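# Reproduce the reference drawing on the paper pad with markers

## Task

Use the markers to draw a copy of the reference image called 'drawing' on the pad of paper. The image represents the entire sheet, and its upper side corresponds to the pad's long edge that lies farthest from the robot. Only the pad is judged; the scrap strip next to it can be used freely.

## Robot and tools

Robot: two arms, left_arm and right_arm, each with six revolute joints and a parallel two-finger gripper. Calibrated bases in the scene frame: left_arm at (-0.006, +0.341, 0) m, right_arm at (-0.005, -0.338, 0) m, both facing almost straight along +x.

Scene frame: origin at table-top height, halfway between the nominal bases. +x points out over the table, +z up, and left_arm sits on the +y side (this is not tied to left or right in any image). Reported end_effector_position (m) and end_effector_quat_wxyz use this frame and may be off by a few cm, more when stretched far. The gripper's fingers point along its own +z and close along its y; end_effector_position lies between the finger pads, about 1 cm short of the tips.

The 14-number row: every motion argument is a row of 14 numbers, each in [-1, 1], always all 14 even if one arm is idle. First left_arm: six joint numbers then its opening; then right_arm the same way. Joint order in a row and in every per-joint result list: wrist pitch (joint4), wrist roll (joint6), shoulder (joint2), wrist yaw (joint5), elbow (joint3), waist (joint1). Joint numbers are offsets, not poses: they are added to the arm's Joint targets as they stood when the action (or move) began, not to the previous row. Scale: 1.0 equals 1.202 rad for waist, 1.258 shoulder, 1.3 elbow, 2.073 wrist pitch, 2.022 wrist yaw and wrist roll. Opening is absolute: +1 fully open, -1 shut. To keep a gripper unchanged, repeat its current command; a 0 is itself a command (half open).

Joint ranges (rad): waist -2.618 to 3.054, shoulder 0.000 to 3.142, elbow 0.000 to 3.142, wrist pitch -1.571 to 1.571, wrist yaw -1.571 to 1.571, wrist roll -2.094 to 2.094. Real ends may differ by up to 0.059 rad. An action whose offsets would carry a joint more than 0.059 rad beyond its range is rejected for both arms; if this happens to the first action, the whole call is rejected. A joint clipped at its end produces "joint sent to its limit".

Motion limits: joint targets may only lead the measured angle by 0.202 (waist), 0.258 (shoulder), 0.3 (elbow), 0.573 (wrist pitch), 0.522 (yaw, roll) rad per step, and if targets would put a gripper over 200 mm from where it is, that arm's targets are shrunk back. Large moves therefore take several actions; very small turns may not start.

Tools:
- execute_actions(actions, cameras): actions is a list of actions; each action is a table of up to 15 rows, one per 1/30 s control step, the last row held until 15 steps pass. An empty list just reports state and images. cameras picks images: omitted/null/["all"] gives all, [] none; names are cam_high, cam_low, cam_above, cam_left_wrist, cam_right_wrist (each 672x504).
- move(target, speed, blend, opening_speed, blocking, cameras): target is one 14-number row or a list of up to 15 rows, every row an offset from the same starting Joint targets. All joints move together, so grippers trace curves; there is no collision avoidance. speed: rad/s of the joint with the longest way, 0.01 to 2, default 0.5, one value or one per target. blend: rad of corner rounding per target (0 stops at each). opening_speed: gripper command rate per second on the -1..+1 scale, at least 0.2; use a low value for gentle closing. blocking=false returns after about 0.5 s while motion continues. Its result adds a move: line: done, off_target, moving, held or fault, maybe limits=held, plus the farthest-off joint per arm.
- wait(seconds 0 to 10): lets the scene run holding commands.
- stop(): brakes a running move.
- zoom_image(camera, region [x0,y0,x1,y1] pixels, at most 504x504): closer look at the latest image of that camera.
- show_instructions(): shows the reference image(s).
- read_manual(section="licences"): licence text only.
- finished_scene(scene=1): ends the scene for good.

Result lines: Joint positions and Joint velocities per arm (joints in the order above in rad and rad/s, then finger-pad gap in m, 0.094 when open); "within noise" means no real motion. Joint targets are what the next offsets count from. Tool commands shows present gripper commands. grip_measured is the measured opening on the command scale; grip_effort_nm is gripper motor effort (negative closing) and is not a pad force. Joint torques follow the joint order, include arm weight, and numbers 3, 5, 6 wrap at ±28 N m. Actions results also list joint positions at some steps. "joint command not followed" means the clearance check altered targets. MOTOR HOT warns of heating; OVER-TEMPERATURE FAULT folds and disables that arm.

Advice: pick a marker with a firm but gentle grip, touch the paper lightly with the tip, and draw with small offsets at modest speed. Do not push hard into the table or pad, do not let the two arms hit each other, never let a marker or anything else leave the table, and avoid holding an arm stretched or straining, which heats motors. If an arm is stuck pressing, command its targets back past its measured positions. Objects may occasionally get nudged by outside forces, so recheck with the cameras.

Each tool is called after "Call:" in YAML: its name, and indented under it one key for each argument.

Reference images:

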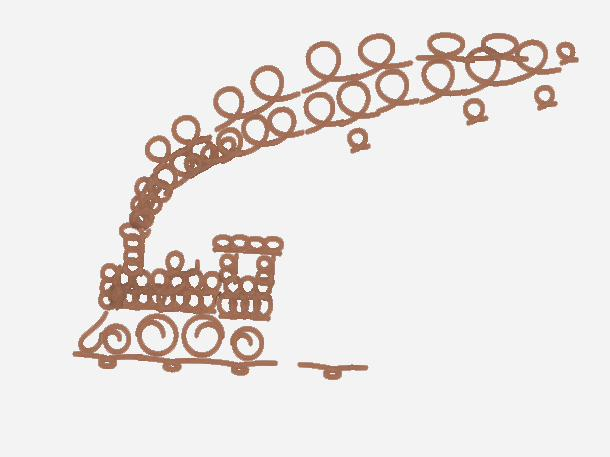

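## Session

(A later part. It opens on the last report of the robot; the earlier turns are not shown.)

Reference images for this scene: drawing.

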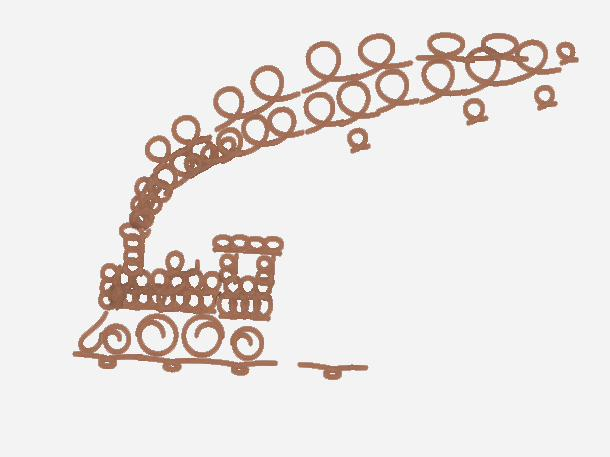

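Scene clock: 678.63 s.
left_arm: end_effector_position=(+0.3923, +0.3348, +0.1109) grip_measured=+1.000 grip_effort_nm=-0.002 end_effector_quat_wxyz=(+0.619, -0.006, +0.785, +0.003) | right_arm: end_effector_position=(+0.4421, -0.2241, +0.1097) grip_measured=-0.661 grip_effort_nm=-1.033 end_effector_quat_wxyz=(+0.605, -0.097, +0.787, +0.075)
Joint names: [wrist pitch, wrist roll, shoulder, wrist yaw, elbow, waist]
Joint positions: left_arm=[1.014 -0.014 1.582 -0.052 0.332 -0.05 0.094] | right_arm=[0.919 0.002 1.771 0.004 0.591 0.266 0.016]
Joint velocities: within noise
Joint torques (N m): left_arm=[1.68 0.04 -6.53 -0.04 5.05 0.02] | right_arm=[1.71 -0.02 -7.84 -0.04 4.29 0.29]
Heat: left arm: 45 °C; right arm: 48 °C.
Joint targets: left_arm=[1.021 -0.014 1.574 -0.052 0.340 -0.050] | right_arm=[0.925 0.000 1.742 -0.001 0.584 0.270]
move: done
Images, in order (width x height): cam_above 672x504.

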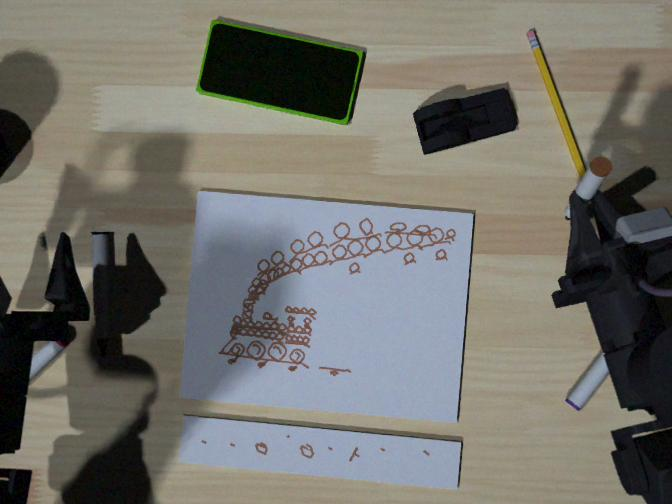

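Call:
zoom_image:
  camera: "cam_above"
  region: [214, 340, 264, 370]

Call:
zoom_image:
  camera: "cam_above"
  region: [262, 345, 312, 375]

Call:
zoom_image:
  camera: "cam_above"
  region: [320, 205, 480, 285]

Call:
zoom_image:
  camera: "cam_above"
  region: [225, 215, 345, 345]

Scaled by 10.080 from the camera's 672x504 image, which has a finer 960x720 frame.

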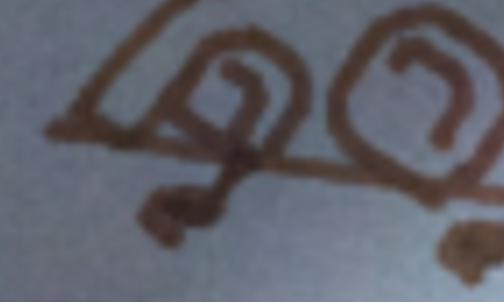

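Scaled by 10.080 from the camera's 672x504 image, which has a finer 960x720 frame.

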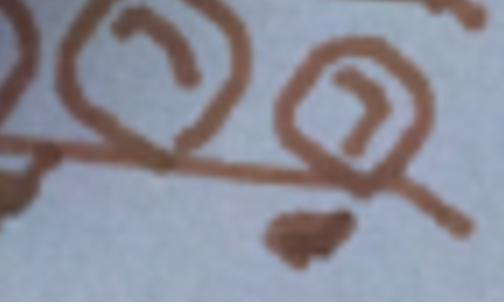

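Scaled by 3.150 from the camera's 672x504 image, which has a finer 960x720 frame.

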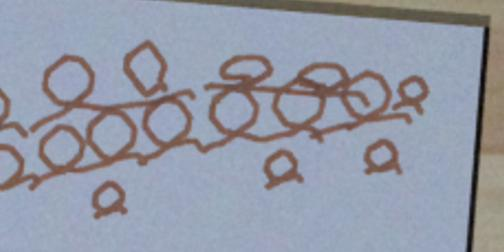

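Scaled by 3.877 from the camera's 672x504 image, which has a finer 960x720 frame.

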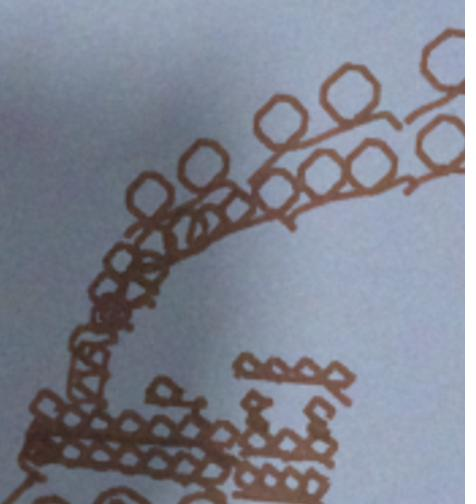

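Call:
move:
  target:
    - [0,0,0,0,0,0,1,0,0,0.1137,0,0.0785,0.5153,-0.9]
    - [0,0,0,0,0,0,1,0,0,0.1137,0,0.0785,0.5848,-0.9]
    - [0,0,0,0,0,0,1,0,0,0.1433,0,0.1079,0.5848,-0.9]
    - [0,0,0,0,0,0,1,0,0,0.1567,0,0.1070,0.5848,-0.9]
    - [0,0,0,0,0,0,1,0,0,0.1625,0,0.1124,0.5944,-0.9]
    - [0,0,0,0,0,0,1,0,0,0.2050,0,0.1656,0.6124,-0.9]
    - [0,0,0,0,0,0,1,0,0,0.2603,0,0.2368,0.6332,-0.9]
    - [0,0,0,0,0,0,1,0,0,0.3116,0,0.3049,0.6498,-0.9]
    - [0,0,0,0,0,0,1,0,0,0.3599,0,0.3707,0.6622,-0.9]
    - [0,0,0,0,0,0,1,0,0,0.3071,0,0.3375,0.6622,-0.9]
  speed: [0.7,0.06,0.1,0.05,0.06,0.08,0.08,0.08,0.08,0.12]
  blend: [0,0,0,0,0.001,0.003,0.003,0.003,0,0]
  cameras: []

Call:
move:
  target:
    - [0,0,0,0,0,0,1,0,0,-0.0211,0,-0.0279,-0.2569,-0.9]
    - [0,0,0,0,0,0,1,0,0,-0.0211,0,-0.0279,-0.1983,-0.9]
    - [0,0,0,0,0,0,1,0,0,0.0135,0,0.0026,-0.1983,-0.9]
    - [0,0,0,0,0,0,1,0,0,0.0270,0,0.0015,-0.1983,-0.9]
    - [0,0,0,0,0,0,1,0,0,0.0293,0,0.0022,-0.1903,-0.9]
    - [0,0,0,0,0,0,1,0,0,0.0347,0,0.0095,-0.2073,-0.9]
    - [0,0,0,0,0,0,1,0,0,0.0386,0,0.0148,-0.2098,-0.9]
    - [0,0,0,0,0,0,1,0,0,0.0040,0,-0.0126,-0.2134,-0.9]
    - [0,0,0,0,0,0,1,0,0,0.0001,0,-0.0179,-0.2159,-0.9]
    - [0,0,0,0,0,0,1,0,0,-0.0053,0,-0.0252,-0.1989,-0.9]
    - [0,0,0,0,0,0,1,0,0,-0.0091,0,-0.0304,-0.1964,-0.9]
    - [0,0,0,0,0,0,1,0,0,0.0255,0,-0.0031,-0.1944,-0.9]
    - [0,0,0,0,0,0,1,0,0,-0.0271,0,-0.0360,-0.1944,-0.9]
    - [0,0,0,0,0,0,1,0,0,-0.3071,0,-0.3375,-0.6622,-0.9]
  speed: [0.5,0.06,0.1,0.05,0.06,0.06,0.06,0.12,0.06,0.06,0.06,0.12,0.12,0.7]
  blend: [0,0,0,0,0,0.002,0,0.002,0,0.002,0,0,0,0]
  cameras: ["cam_above"]

Call:
zoom_image:
  camera: "cam_above"
  region: [210, 255, 360, 385]

Scene clock: 691.17 s.
left_arm: end_effector_position=(+0.3923, +0.3348, +0.1109) grip_measured=+1.000 grip_effort_nm=-0.002 end_effector_quat_wxyz=(+0.619, -0.006, +0.785, +0.003) | right_arm: end_effector_position=(+0.2797, +0.1536, +0.0863) grip_measured=-0.661 grip_effort_nm=-1.033 end_effector_quat_wxyz=(+0.542, -0.389, +0.676, +0.314)
Joint names: [wrist pitch, wrist roll, shoulder, wrist yaw, elbow, waist]
Joint positions: left_arm=[1.014 -0.014 1.582 -0.052 0.332 -0.05 0.094] | right_arm=[0.919 0.002 2.168 -0.004 1.031 1.059 0.016]
Joint velocities: within noise
Joint torques (N m): left_arm=[1.72 0 -6.26 -0.07 5.11 -0.02] | right_arm=[1.72 -0.02 -11.56 0.04 4.41 0.57]
Heat: left arm: 45 °C; right arm: 48 °C.
Joint targets: left_arm=[1.021 -0.014 1.574 -0.052 0.340 -0.050] | right_arm=[0.926 0.000 2.129 -0.001 1.023 1.066]
move: off_target (right_arm); right_arm: the shoulder is farthest, 0.039 rad from its target
No camera images: "cameras" was empty.

Scene clock: 697.67 s.
left_arm: end_effector_position=(+0.3923, +0.3348, +0.1109) grip_measured=+1.000 grip_effort_nm=0.002 end_effector_quat_wxyz=(+0.619, -0.006, +0.785, +0.003) | right_arm: end_effector_position=(+0.4422, -0.2245, +0.1101) grip_measured=-0.661 grip_effort_nm=-1.038 end_effector_quat_wxyz=(+0.605, -0.096, +0.787, +0.075)
Joint names: [wrist pitch, wrist roll, shoulder, wrist yaw, elbow, waist]
Joint positions: left_arm=[1.014 -0.014 1.582 -0.052 0.332 -0.05 0.094] | right_arm=[0.92 0.002 1.77 0.004 0.591 0.265 0.016]
Joint velocities: within noise
Joint torques (N m): left_arm=[1.65 0.09 -6.37 -0.05 5.19 -0.02] | right_arm=[1.7 -0.02 -7.77 -0.04 4.3 0.57]
Heat: left arm: 45 °C; right arm: 48 °C.
Joint targets: left_arm=[1.021 -0.014 1.574 -0.052 0.340 -0.050] | right_arm=[0.926 0.000 1.742 -0.001 0.584 0.270]
move: done
Images, in order (width x height): cam_above 672x504.

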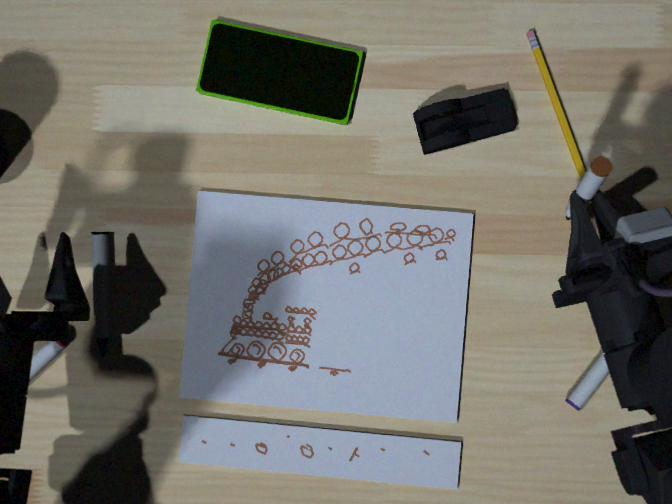

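Scaled by 3.360 from the camera's 672x504 image, which has a finer 960x720 frame.

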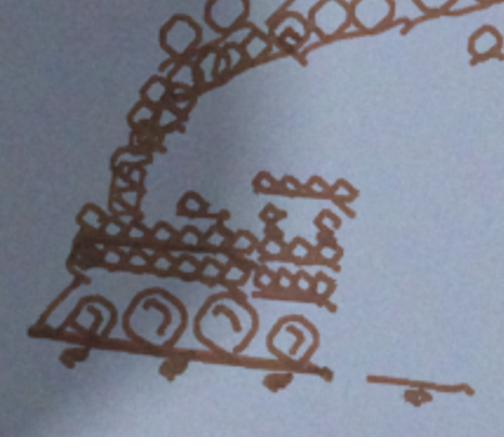

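Call:
zoom_image:
  camera: "cam_above"
  region: [178, 185, 480, 425]

Scaled by 1.669 from the camera's 672x504 image, which has a finer 960x720 frame.

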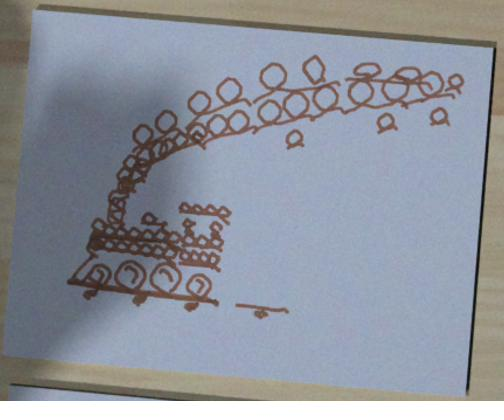

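Call:
finished_scene:

The scene is finished.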